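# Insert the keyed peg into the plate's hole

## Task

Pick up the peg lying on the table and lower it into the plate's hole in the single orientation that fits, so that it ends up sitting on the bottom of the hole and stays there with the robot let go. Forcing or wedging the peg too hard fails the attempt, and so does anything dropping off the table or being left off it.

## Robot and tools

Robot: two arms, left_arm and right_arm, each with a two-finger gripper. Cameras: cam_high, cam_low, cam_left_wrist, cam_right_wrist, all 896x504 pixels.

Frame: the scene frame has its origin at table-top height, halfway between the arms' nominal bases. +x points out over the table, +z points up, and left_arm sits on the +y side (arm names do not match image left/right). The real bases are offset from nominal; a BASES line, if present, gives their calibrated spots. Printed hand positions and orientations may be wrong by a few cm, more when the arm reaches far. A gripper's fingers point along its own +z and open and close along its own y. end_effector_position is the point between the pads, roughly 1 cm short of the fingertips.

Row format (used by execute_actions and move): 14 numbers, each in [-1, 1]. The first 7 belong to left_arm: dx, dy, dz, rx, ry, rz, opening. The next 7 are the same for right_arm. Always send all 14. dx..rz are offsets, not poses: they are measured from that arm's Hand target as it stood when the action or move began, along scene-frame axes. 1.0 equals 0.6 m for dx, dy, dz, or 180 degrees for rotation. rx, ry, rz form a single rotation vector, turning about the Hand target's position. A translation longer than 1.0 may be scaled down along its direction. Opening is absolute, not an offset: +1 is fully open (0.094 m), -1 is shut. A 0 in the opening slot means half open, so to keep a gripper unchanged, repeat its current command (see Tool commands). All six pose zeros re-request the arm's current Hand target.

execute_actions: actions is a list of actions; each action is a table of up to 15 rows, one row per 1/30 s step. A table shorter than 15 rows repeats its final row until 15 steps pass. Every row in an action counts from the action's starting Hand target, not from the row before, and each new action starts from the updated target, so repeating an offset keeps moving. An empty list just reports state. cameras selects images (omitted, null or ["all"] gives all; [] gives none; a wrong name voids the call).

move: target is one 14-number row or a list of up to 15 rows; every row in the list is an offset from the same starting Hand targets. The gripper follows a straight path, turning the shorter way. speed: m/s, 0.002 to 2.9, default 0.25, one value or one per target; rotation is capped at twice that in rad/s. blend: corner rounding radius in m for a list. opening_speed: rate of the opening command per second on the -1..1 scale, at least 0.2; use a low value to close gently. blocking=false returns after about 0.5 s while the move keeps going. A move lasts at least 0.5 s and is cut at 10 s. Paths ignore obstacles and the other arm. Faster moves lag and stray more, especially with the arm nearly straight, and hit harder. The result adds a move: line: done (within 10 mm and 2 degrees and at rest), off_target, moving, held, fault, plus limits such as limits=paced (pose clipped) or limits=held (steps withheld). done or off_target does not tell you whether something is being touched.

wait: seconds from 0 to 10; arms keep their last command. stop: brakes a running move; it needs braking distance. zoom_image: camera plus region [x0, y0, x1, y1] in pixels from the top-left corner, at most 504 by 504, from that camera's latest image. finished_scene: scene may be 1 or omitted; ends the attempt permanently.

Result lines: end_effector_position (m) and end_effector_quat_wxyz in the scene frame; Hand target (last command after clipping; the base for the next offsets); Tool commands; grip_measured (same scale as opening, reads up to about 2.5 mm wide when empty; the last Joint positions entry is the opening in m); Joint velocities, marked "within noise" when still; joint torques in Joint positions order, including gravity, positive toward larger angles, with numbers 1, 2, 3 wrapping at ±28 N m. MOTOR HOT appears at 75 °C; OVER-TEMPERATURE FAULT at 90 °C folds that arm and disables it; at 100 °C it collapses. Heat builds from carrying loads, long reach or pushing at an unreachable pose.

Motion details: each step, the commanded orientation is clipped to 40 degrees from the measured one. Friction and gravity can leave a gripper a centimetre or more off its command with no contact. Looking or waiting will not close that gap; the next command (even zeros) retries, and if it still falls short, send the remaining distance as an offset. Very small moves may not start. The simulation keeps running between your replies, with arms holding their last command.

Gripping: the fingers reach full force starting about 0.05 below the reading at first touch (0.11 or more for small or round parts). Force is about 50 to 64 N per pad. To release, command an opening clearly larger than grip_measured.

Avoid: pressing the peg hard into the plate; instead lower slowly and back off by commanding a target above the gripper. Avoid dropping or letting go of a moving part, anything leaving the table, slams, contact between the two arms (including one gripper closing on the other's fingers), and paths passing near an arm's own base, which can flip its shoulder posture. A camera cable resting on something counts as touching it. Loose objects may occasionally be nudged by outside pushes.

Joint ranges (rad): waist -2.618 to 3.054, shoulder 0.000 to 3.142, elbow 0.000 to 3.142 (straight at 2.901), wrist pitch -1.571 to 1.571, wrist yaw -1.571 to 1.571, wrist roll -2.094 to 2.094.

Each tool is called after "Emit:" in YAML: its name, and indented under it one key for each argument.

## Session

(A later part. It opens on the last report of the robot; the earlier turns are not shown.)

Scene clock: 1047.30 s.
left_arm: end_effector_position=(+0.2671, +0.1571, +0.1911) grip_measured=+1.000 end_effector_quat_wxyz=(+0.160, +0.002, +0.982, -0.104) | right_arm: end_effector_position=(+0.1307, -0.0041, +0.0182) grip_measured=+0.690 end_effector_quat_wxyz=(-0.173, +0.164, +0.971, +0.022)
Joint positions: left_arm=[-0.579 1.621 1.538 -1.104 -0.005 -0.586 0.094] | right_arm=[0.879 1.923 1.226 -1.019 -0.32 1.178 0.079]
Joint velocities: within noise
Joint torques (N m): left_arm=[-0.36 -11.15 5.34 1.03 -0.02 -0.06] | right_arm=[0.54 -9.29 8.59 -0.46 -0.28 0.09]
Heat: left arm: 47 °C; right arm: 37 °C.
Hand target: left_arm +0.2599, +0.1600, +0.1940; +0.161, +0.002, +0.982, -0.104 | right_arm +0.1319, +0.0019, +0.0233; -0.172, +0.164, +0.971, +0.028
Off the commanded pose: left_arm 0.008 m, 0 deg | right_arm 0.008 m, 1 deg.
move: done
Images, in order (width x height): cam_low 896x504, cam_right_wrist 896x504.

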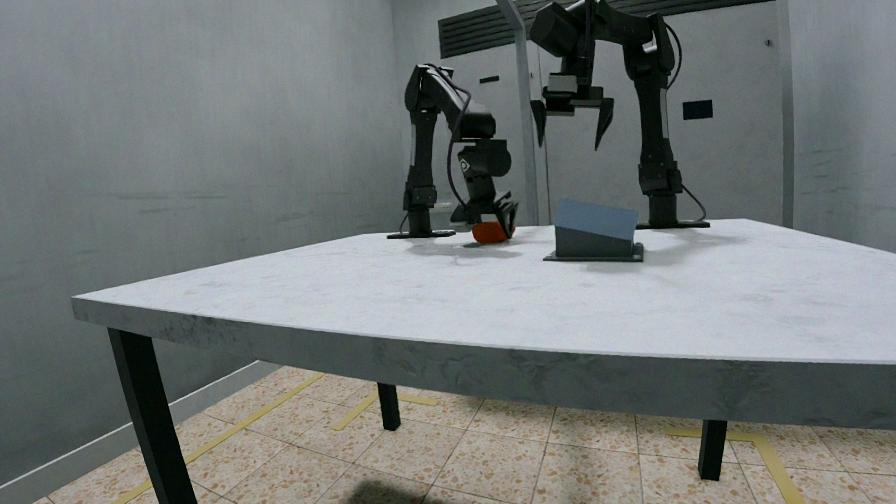

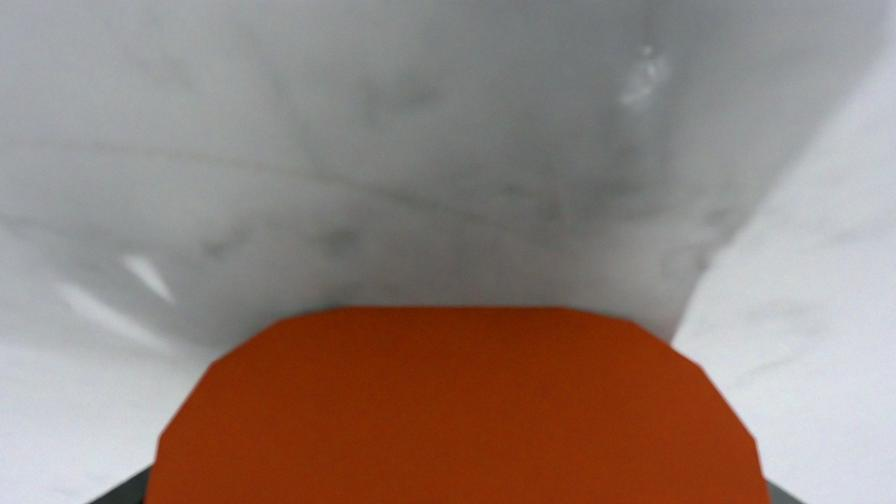

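Emit:
move:
  target:
    - [0, 0, 0, 0, 0, 0, 1.0, 0, 0, 0.13, 0, 0, 0, 0.45]
    - [0, 0, 0, 0, 0, 0, 1.0, 0.2135, -0.2365, 0.3278, 0.1311, -0.1084, -0.2214, 0.45]
  speed: [0.12, 0.25]
  blend: [0.03, 0]

Scene clock: 1231.13 s.
left_arm: end_effector_position=(+0.2671, +0.1571, +0.1911) grip_measured=+1.000 end_effector_quat_wxyz=(+0.160, +0.002, +0.982, -0.104) | right_arm: end_effector_position=(+0.2545, -0.1443, +0.2007) grip_measured=+0.690 end_effector_quat_wxyz=(-0.040, +0.447, +0.851, +0.273)
Joint positions: left_arm=[-0.579 1.621 1.538 -1.104 -0.005 -0.586 0.094] | right_arm=[0.162 1.415 1.333 -1.203 -0.489 1.189 0.079]
Joint velocities: within noise
Joint torques (N m): left_arm=[-0.36 -11.12 5.35 1.05 -0.02 -0.06] | right_arm=[-0.14 -8.38 10.09 0.78 -0.59 0.06]
Heat: left arm: 49 °C; right arm: 40 °C.
Hand target: left_arm +0.2599, +0.1600, +0.1940; +0.161, +0.002, +0.982, -0.104 | right_arm +0.2599, -0.1400, +0.2200; -0.019, +0.437, +0.846, +0.304
Off the commanded pose: left_arm 0.008 m, 0 deg | right_arm 0.021 m, 4 deg.
move: off_target (right_arm)

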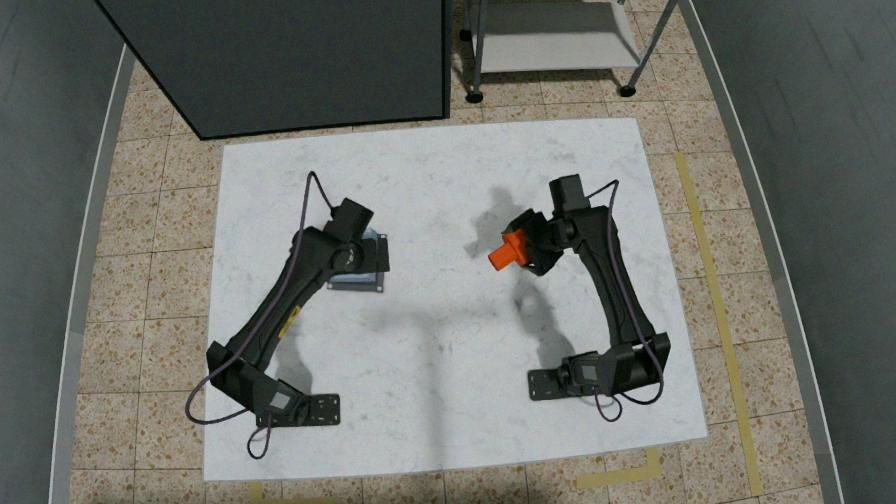

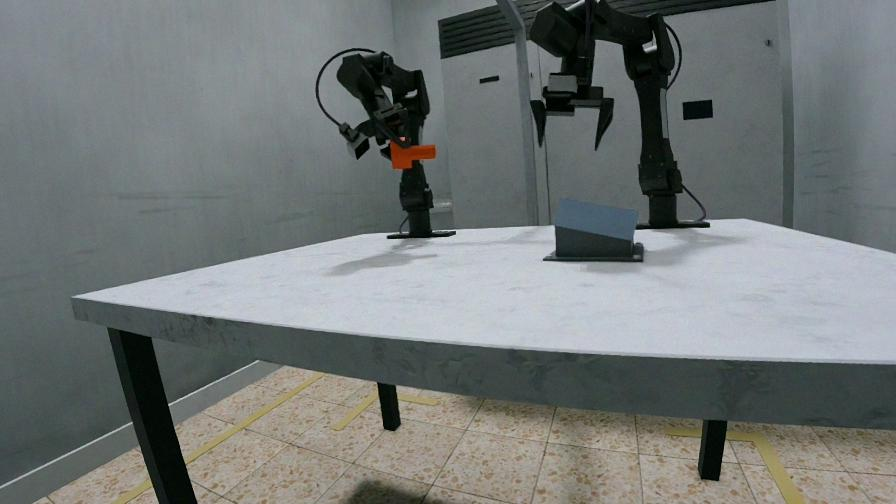

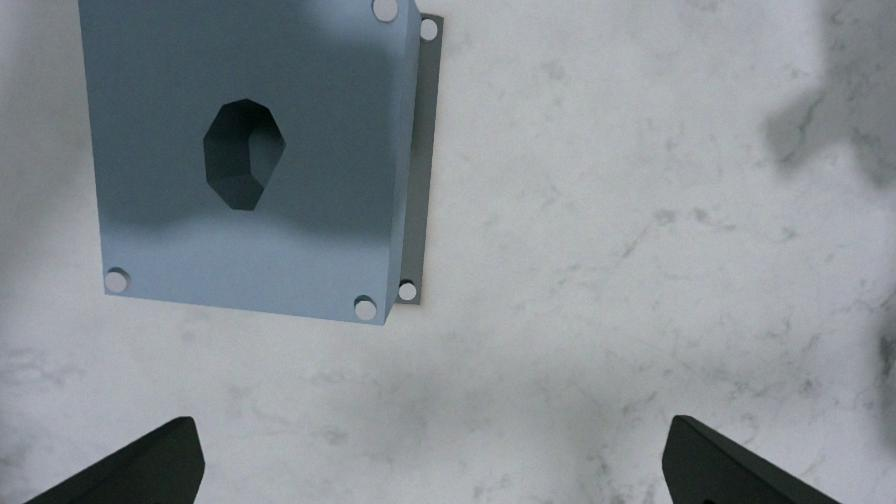

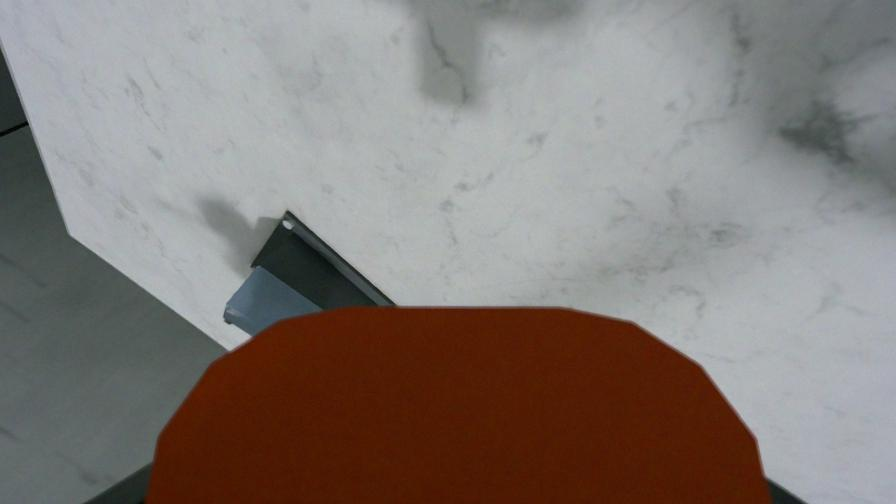

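Emit:
move:
  target: [-0.1172, -0.2857, 0.04, -0.1685, -0.3904, -0.2316, 1.0, 0, 0, 0, 0, 0, 0, 0.45]
  speed: 0.25

Scene clock: 1242.07 s.
left_arm: end_effector_position=(+0.1941, -0.0092, +0.2286) grip_measured=+1.000 end_effector_quat_wxyz=(+0.636, +0.334, +0.594, -0.362) | right_arm: end_effector_position=(+0.2547, -0.1442, +0.2008) grip_measured=+0.690 end_effector_quat_wxyz=(-0.040, +0.447, +0.851, +0.274)
Joint positions: left_arm=[-0.974 1.537 0.549 1.058 0.045 -0.008 0.094] | right_arm=[0.162 1.415 1.333 -1.202 -0.489 1.19 0.079]
Joint velocities: within noise
Joint torques (N m): left_arm=[-0.47 -5.39 5.2 2.07 0.11 0.06] | right_arm=[-0.14 -8.36 10.07 0.78 -0.58 0.07]
Heat: left arm: 49 °C; right arm: 39 °C.
Hand target: left_arm +0.1896, -0.0114, +0.2179; +0.628, +0.345, +0.596, -0.362 | right_arm +0.2599, -0.1400, +0.2200; -0.019, +0.437, +0.846, +0.304
Off the commanded pose: left_arm 0.012 m, 1 deg | right_arm 0.020 m, 4 deg.
move: off_target (left_arm, right_arm)

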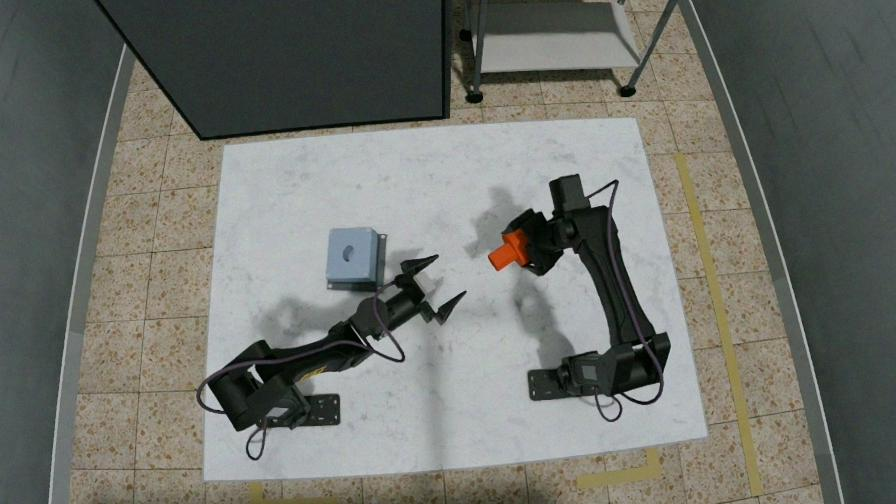

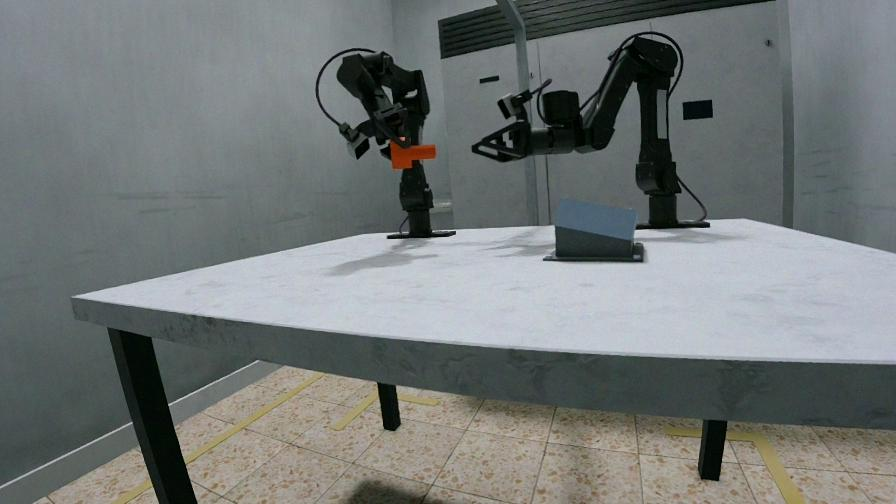

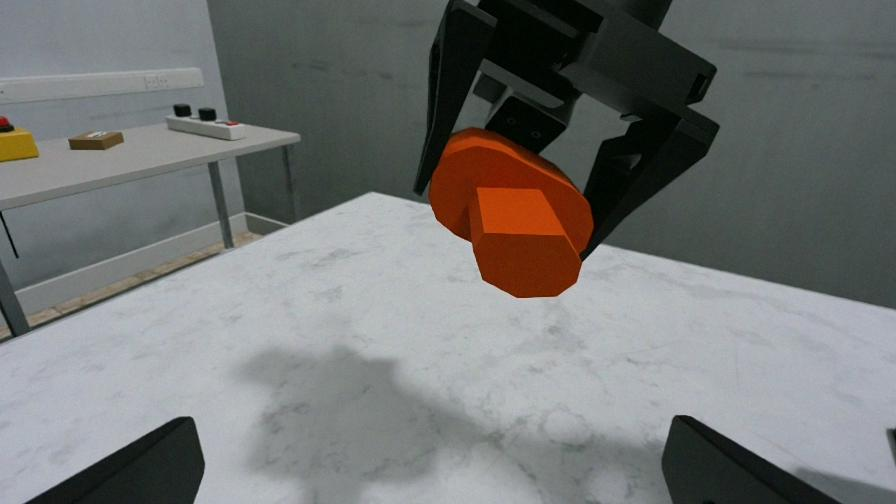

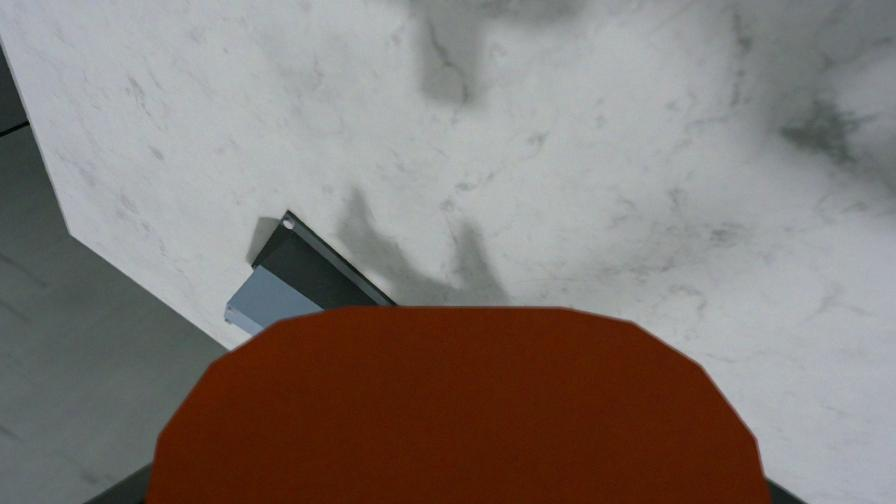

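Excellent view of the shaft end. Zooming in.

Emit:
zoom_image:
  camera: "cam_left_wrist"
  region: [410, 100, 620, 310]

Emit:
zoom_image:
  camera: "cam_left_wrist"
  region: [450, 170, 600, 310]

Scaled by 2.400 from the camera's 896x504 image, which has a finer 1280x720 frame.

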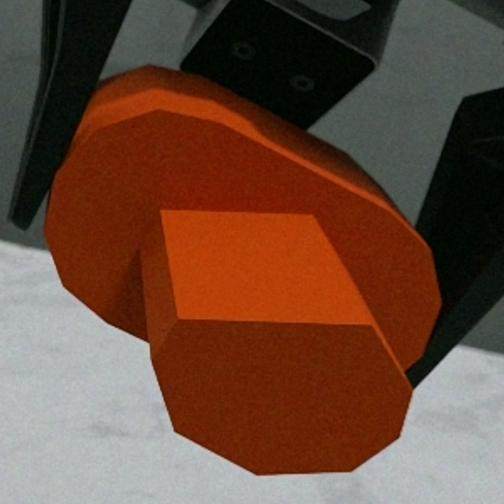

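Scaled by 3.360 from the camera's 896x504 image, which has a finer 1280x720 frame.

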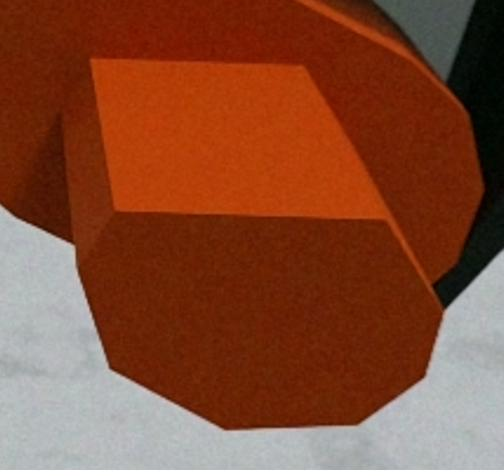

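Emit:
zoom_image:
  camera: "cam_left_wrist"
  region: [420, 115, 610, 260]

Scaled by 2.653 from the camera's 896x504 image, which has a finer 1280x720 frame.

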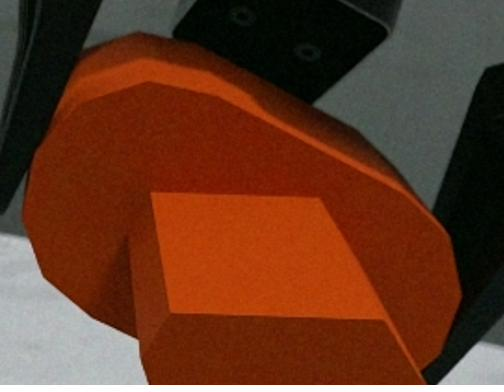

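Emit:
move:
  target: [0.1223, 0.6257, 0.0568, 0.1084, 0.067, 0.0167, -0.6, 0, 0, 0, 0, 0, 0, 0.45]
  speed: 0.25

Scene clock: 1628.17 s.
left_arm: end_effector_position=(+0.2607, +0.3665, +0.2472) grip_measured=-0.598 end_effector_quat_wxyz=(+0.503, +0.388, +0.726, -0.264) | right_arm: end_effector_position=(+0.2548, -0.1441, +0.2008) grip_measured=+0.690 end_effector_quat_wxyz=(-0.040, +0.447, +0.851, +0.274)
Joint positions: left_arm=[0.589 1.492 1.248 -1.279 1.207 1.528 0.019] | right_arm=[0.162 1.415 1.333 -1.201 -0.489 1.19 0.079]
Joint velocities: within noise
Joint torques (N m): left_arm=[-0.69 -5 8.39 0.29 0.62 0.1] | right_arm=[-0.14 -8.36 10.07 0.78 -0.58 0.07]
Heat: left arm: 42 °C; right arm: 38 °C.
Hand target: left_arm +0.2630, +0.3640, +0.2519; +0.504, +0.390, +0.720, -0.274 | right_arm +0.2600, -0.1400, +0.2200; -0.019, +0.437, +0.846, +0.304
Off the commanded pose: left_arm 0.006 m, 1 deg | right_arm 0.020 m, 4 deg.
move: off_target (right_arm)

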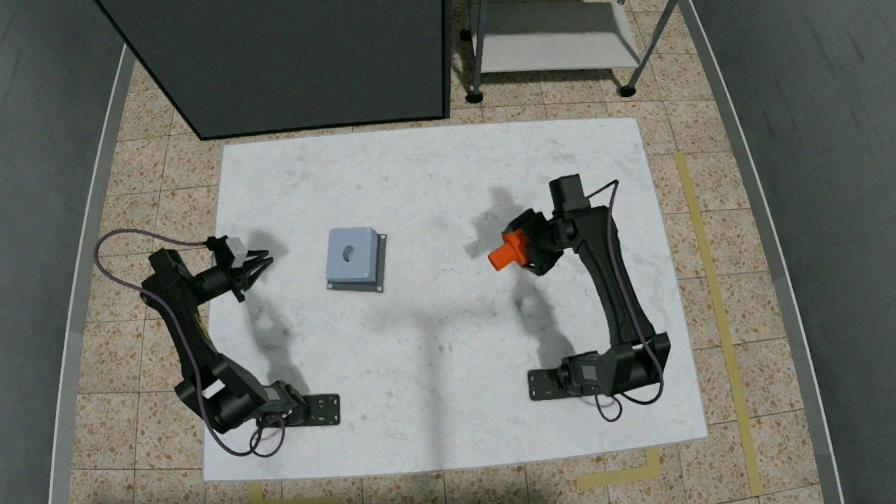

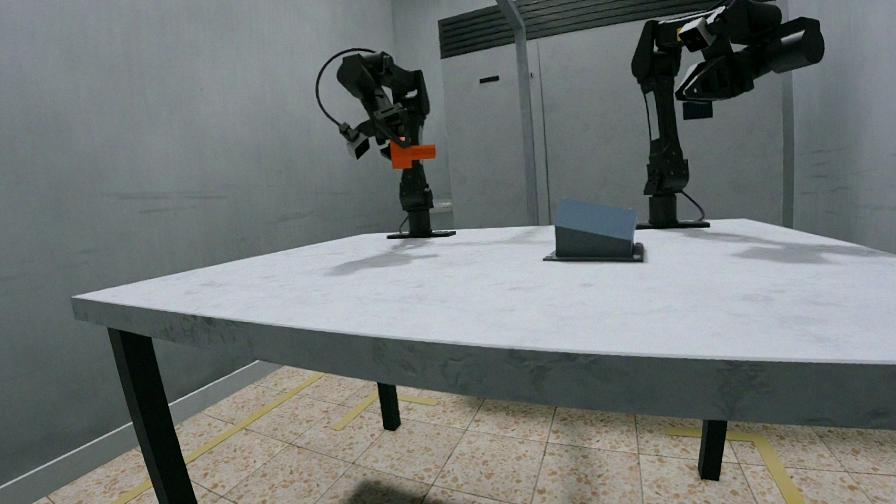

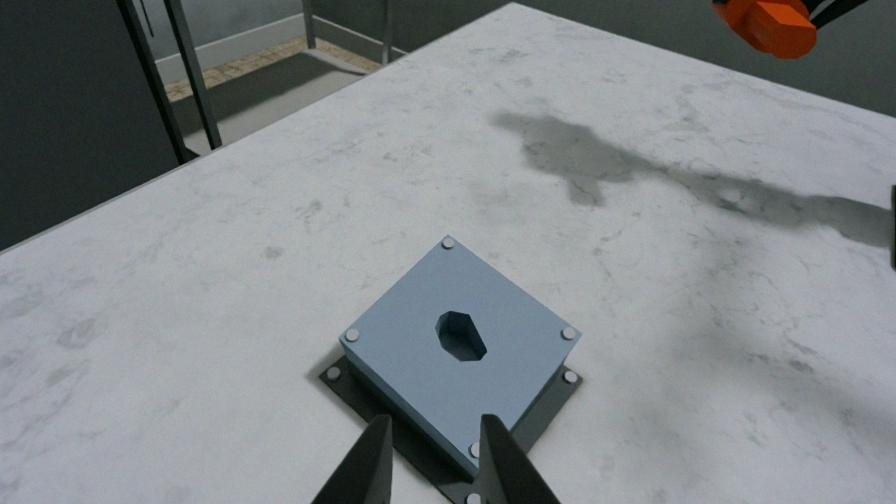

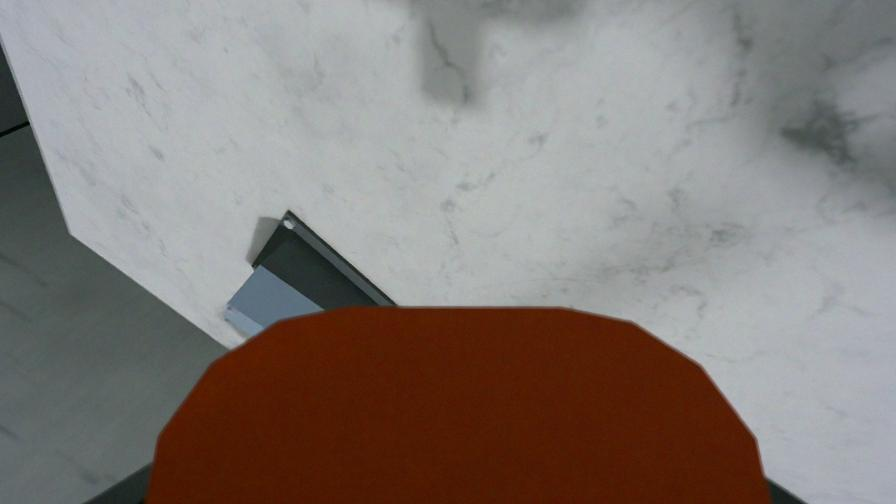

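Emit:
move:
  target:
    - [0, 0, 0, 0, 0, 0, -0.6, 0.0167, 0.2, 0.01, -0.0455, -0.2336, 0.304, 0.45]
    - [0, 0, 0, 0, 0, 0, -0.6, 0.065, 0.4467, -0.02, -0.0969, -0.5352, 0.5435, 0.45]
  speed: 0.3
  blend: [0.04, 0]

Scene clock: 1729.57 s.
left_arm: end_effector_position=(+0.2605, +0.3663, +0.2472) grip_measured=-0.598 end_effector_quat_wxyz=(+0.502, +0.389, +0.726, -0.264) | right_arm: end_effector_position=(+0.2936, +0.1141, +0.1941) grip_measured=+0.690 end_effector_quat_wxyz=(+0.371, -0.594, +0.662, +0.269)
Joint positions: left_arm=[0.589 1.492 1.248 -1.281 1.207 1.53 0.019] | right_arm=[0.718 1.771 1.4 -0.361 -0.517 -0.522 0.079]
Joint velocities: within noise
Joint torques (N m): left_arm=[-0.69 -4.96 8.42 0.28 0.61 0.1] | right_arm=[0.36 -7.87 12.31 1.92 -0.57 -0.09]
Heat: left arm: 37 °C; right arm: 38 °C.
Hand target: left_arm +0.2630, +0.3640, +0.2519; +0.504, +0.390, +0.720, -0.274 | right_arm +0.2990, +0.1280, +0.2081; +0.395, -0.600, +0.637, +0.280
Off the commanded pose: left_arm 0.006 m, 1 deg | right_arm 0.020 m, 4 deg.
move: off_target (right_arm)

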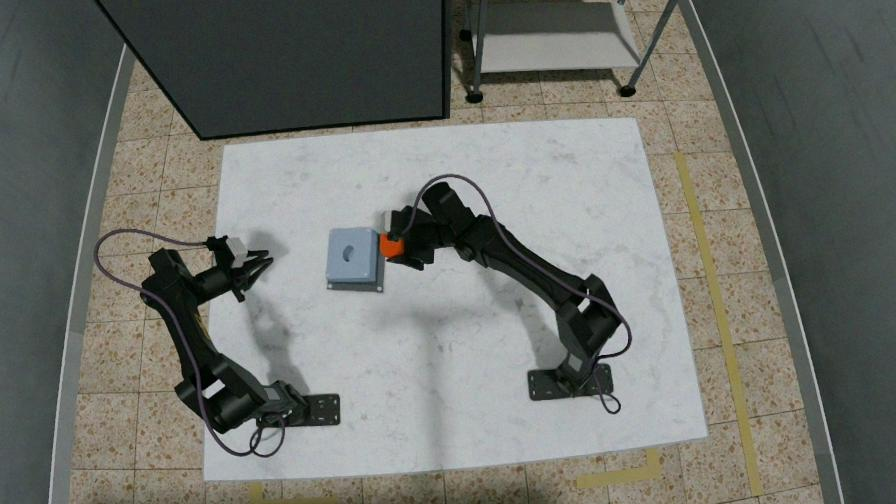

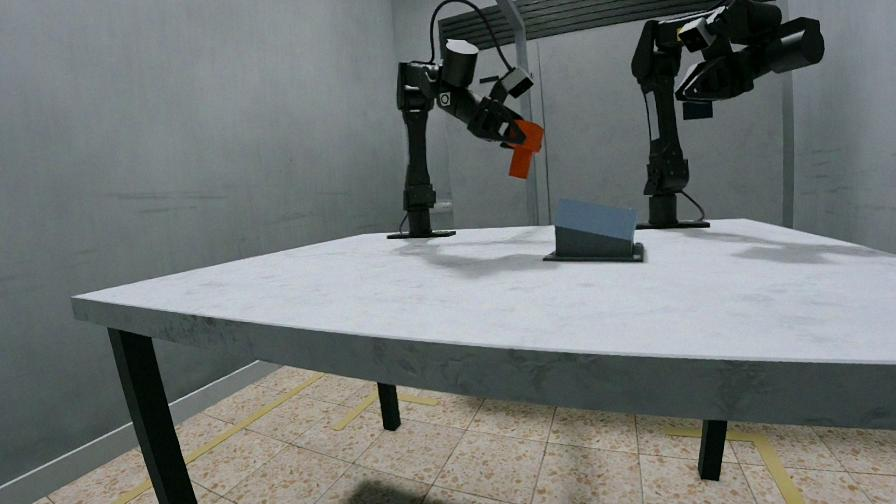

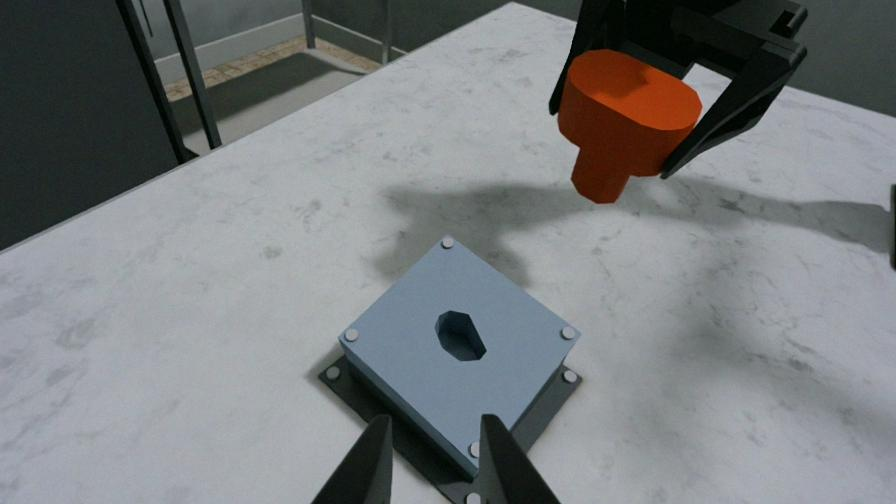

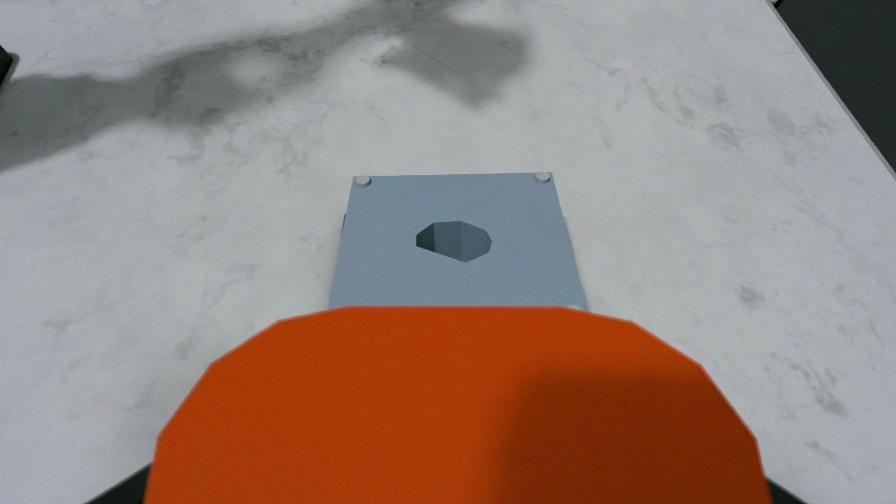

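Emit:
zoom_image:
  camera: "cam_right_wrist"
  region: [320, 160, 600, 320]

Emit:
zoom_image:
  camera: "cam_right_wrist"
  region: [405, 205, 505, 275]

Emit:
zoom_image:
  camera: "cam_left_wrist"
  region: [320, 230, 600, 490]

Emit:
zoom_image:
  camera: "cam_left_wrist"
  region: [540, 30, 720, 220]

Scaled by 1.800 from the camera's 896x504 image, which has a finer 1280x720 frame.

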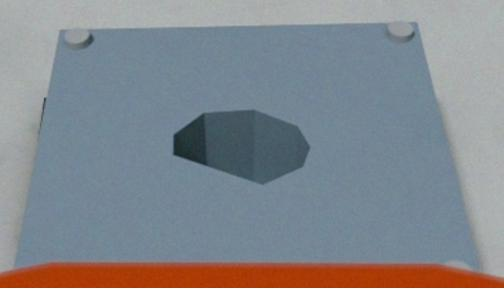

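Scaled by 5.040 from the camera's 896x504 image, which has a finer 1280x720 frame.

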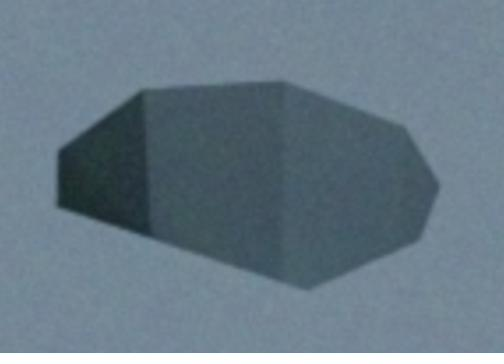

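Scaled by 1.800 from the camera's 896x504 image, which has a finer 1280x720 frame.

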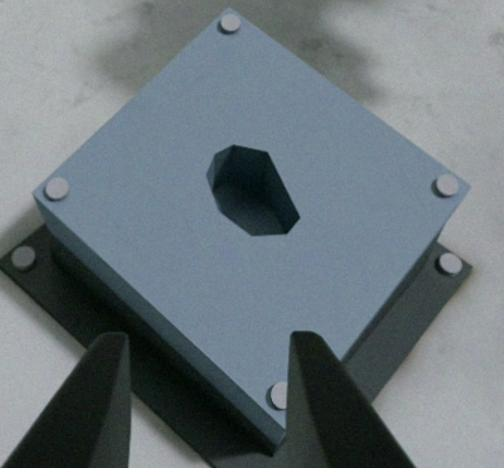

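Scaled by 2.653 from the camera's 896x504 image, which has a finer 1280x720 frame.

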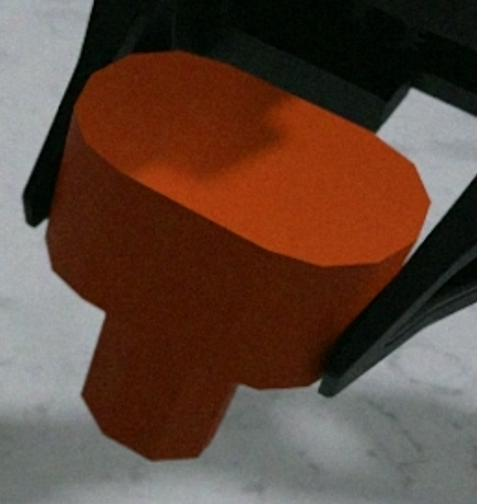

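Emit:
zoom_image:
  camera: "cam_right_wrist"
  region: [320, 160, 400, 320]

Emit:
zoom_image:
  camera: "cam_right_wrist"
  region: [530, 160, 610, 320]

Scaled by 3.150 from the camera's 896x504 image, which has a finer 1280x720 frame.

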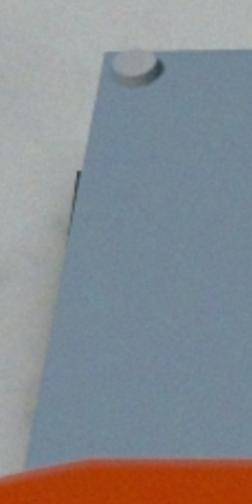

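Scaled by 3.150 from the camera's 896x504 image, which has a finer 1280x720 frame.

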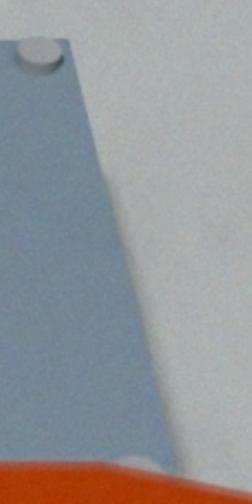

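Emit:
zoom_image:
  camera: "cam_left_wrist"
  region: [420, 400, 520, 504]

Emit:
zoom_image:
  camera: "cam_left_wrist"
  region: [320, 300, 420, 400]

Emit:
zoom_image:
  camera: "cam_left_wrist"
  region: [500, 290, 600, 390]

Emit:
zoom_image:
  camera: "cam_left_wrist"
  region: [400, 220, 500, 320]

Scaled by 4.846 from the camera's 896x504 image, which has a finer 1280x720 frame.

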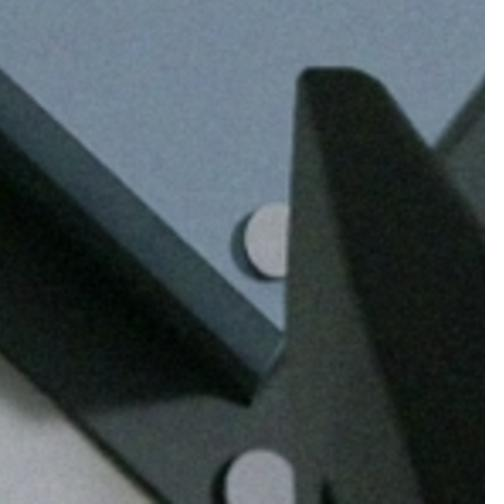

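Scaled by 5.040 from the camera's 896x504 image, which has a finer 1280x720 frame.

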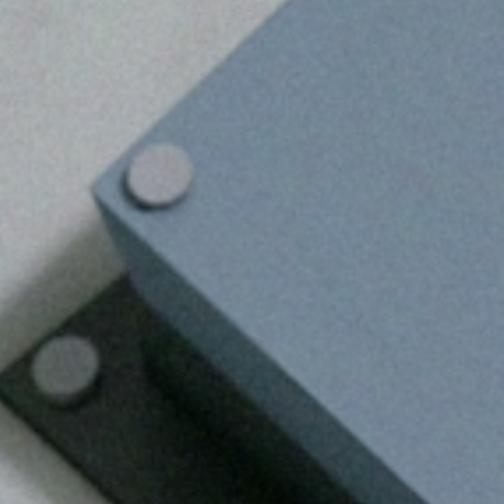

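Scaled by 5.040 from the camera's 896x504 image, which has a finer 1280x720 frame.

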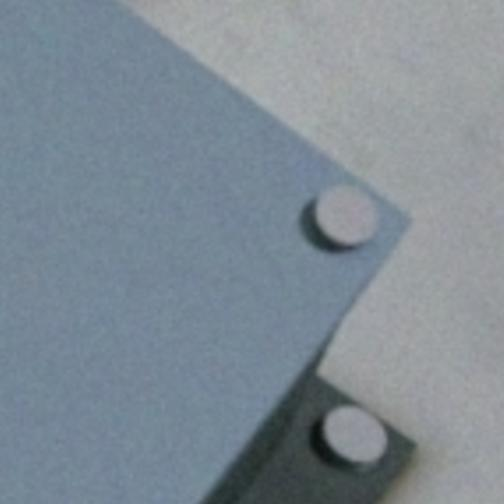

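Scaled by 5.040 from the camera's 896x504 image, which has a finer 1280x720 frame.

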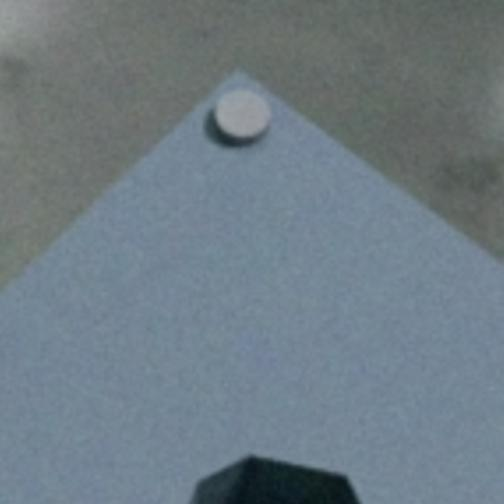

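Emit:
zoom_image:
  camera: "cam_left_wrist"
  region: [550, 40, 650, 140]

Emit:
zoom_image:
  camera: "cam_left_wrist"
  region: [560, 120, 660, 220]

Emit:
zoom_image:
  camera: "cam_left_wrist"
  region: [620, 60, 720, 200]

Scaled by 5.040 from the camera's 896x504 image, which has a finer 1280x720 frame.

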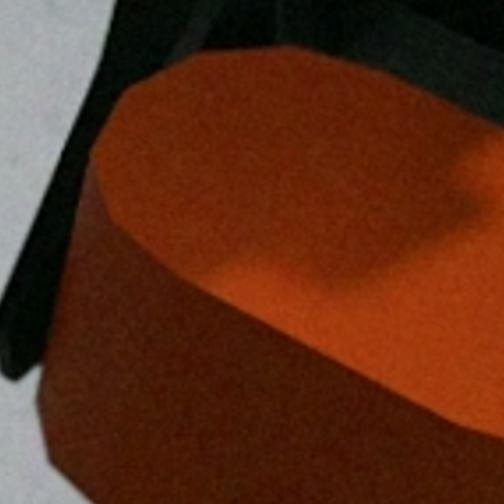

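Scaled by 5.040 from the camera's 896x504 image, which has a finer 1280x720 frame.

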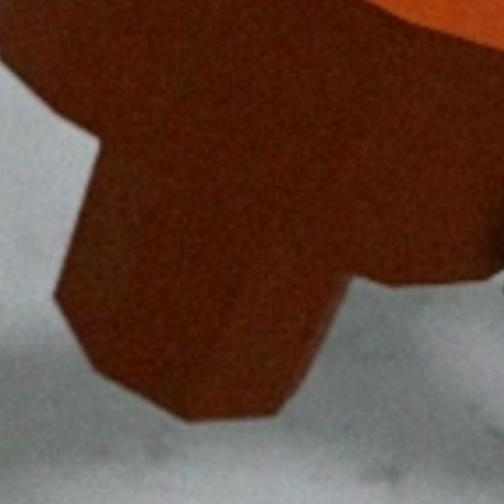

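Scaled by 3.600 from the camera's 896x504 image, which has a finer 1280x720 frame.

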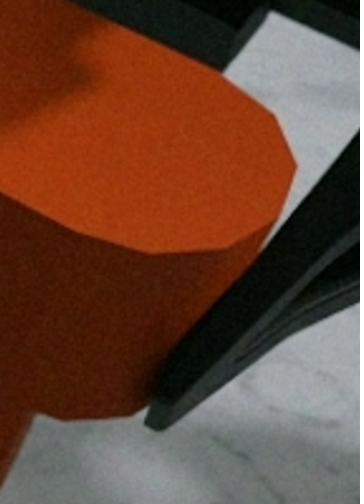

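Emit:
move:
  target: [0, 0, 0, 0, 0, 0, -0.6, 0.0398, 0.2253, -0.0428, 0.01423, -0.00395, 0.00812, 0.45]
  speed: 0.15

Scene clock: 2290.77 s.
left_arm: end_effector_position=(+0.2604, +0.3663, +0.2472) grip_measured=-0.598 end_effector_quat_wxyz=(+0.502, +0.389, +0.726, -0.264) | right_arm: end_effector_position=(+0.3187, +0.2546, +0.1789) grip_measured=+0.690 end_effector_quat_wxyz=(-0.399, +0.604, -0.627, -0.290)
Joint positions: left_arm=[0.589 1.492 1.248 -1.282 1.207 1.53 0.019] | right_arm=[0.886 2.222 1.91 -0.293 -0.442 -0.426 0.079]
Joint velocities: within noise
Joint torques (N m): left_arm=[-0.68 -4.93 8.4 0.28 0.62 0.1] | right_arm=[0.16 -11.47 12.46 1.79 -0.24 0.07]
Heat: left arm: 42 °C; right arm: 48 °C.
Hand target: left_arm +0.2630, +0.3640, +0.2519; +0.504, +0.391, +0.720, -0.274 | right_arm +0.3229, +0.2632, +0.1822; -0.408, +0.601, -0.621, -0.296
Off the commanded pose: left_arm 0.006 m, 1 deg | right_arm 0.010 m, 1 deg.
move: done

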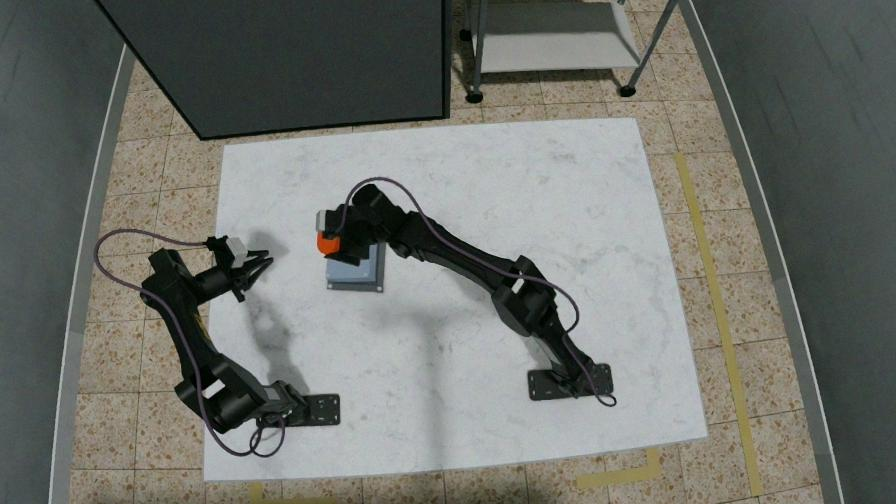

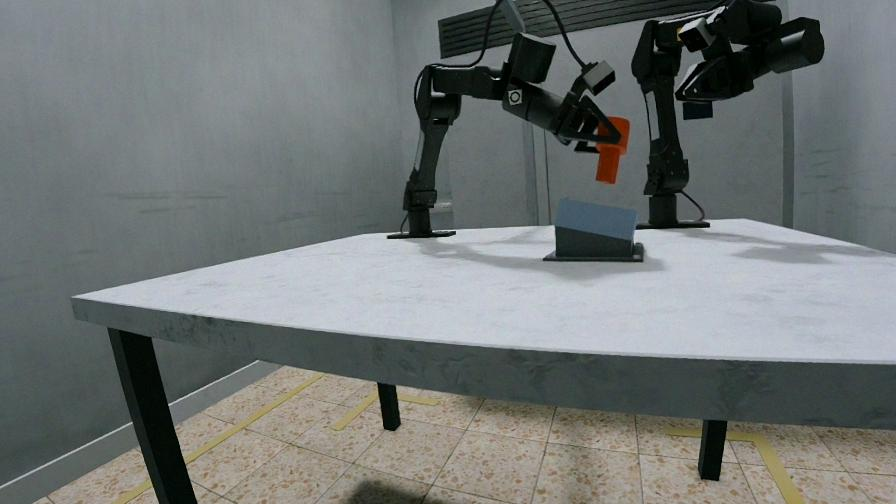

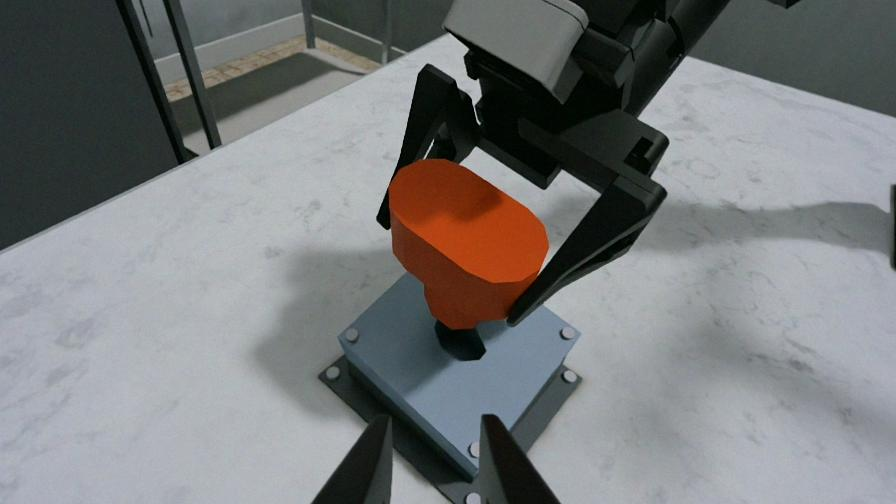

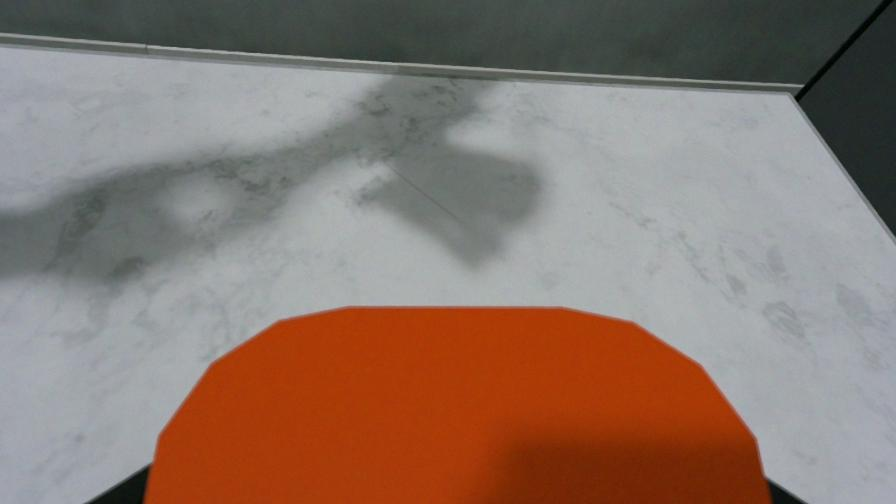

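Emit:
zoom_image:
  camera: "cam_left_wrist"
  region: [370, 150, 570, 370]

Emit:
zoom_image:
  camera: "cam_left_wrist"
  region: [410, 270, 510, 370]

Emit:
zoom_image:
  camera: "cam_left_wrist"
  region: [380, 150, 480, 250]

Emit:
zoom_image:
  camera: "cam_left_wrist"
  region: [460, 180, 560, 280]

Scaled by 2.291 from the camera's 896x504 image, which has a finer 1280x720 frame.

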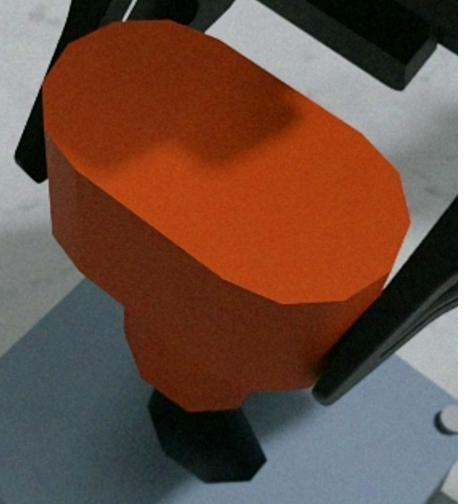

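Scaled by 5.040 from the camera's 896x504 image, which has a finer 1280x720 frame.

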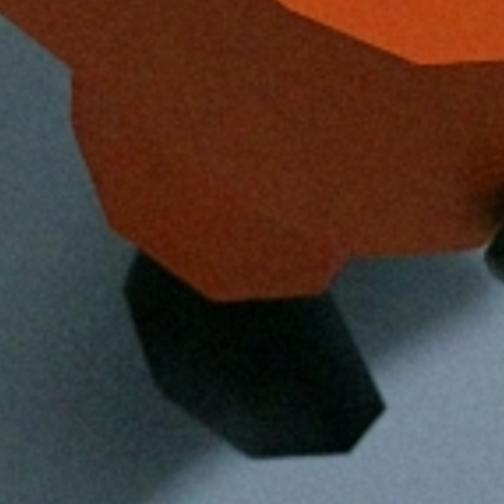

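Scaled by 5.040 from the camera's 896x504 image, which has a finer 1280x720 frame.

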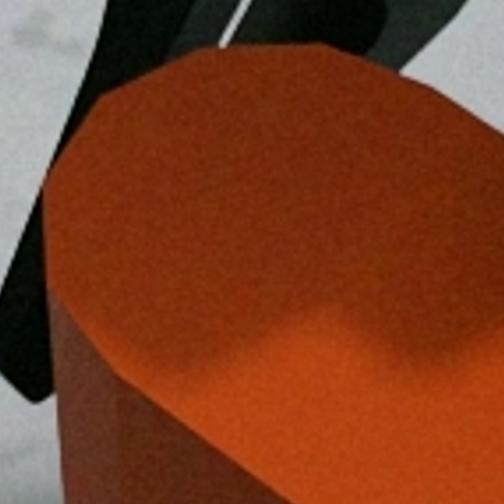

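Scaled by 5.040 from the camera's 896x504 image, which has a finer 1280x720 frame.

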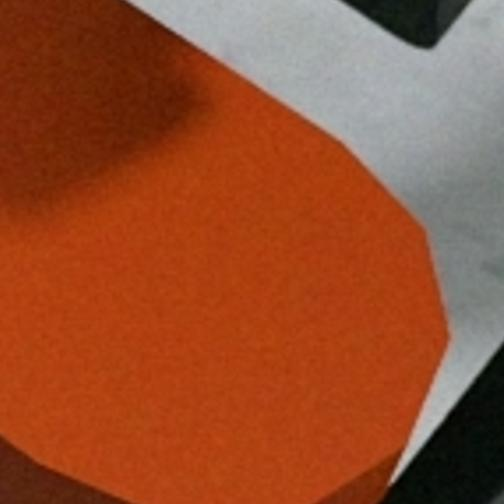

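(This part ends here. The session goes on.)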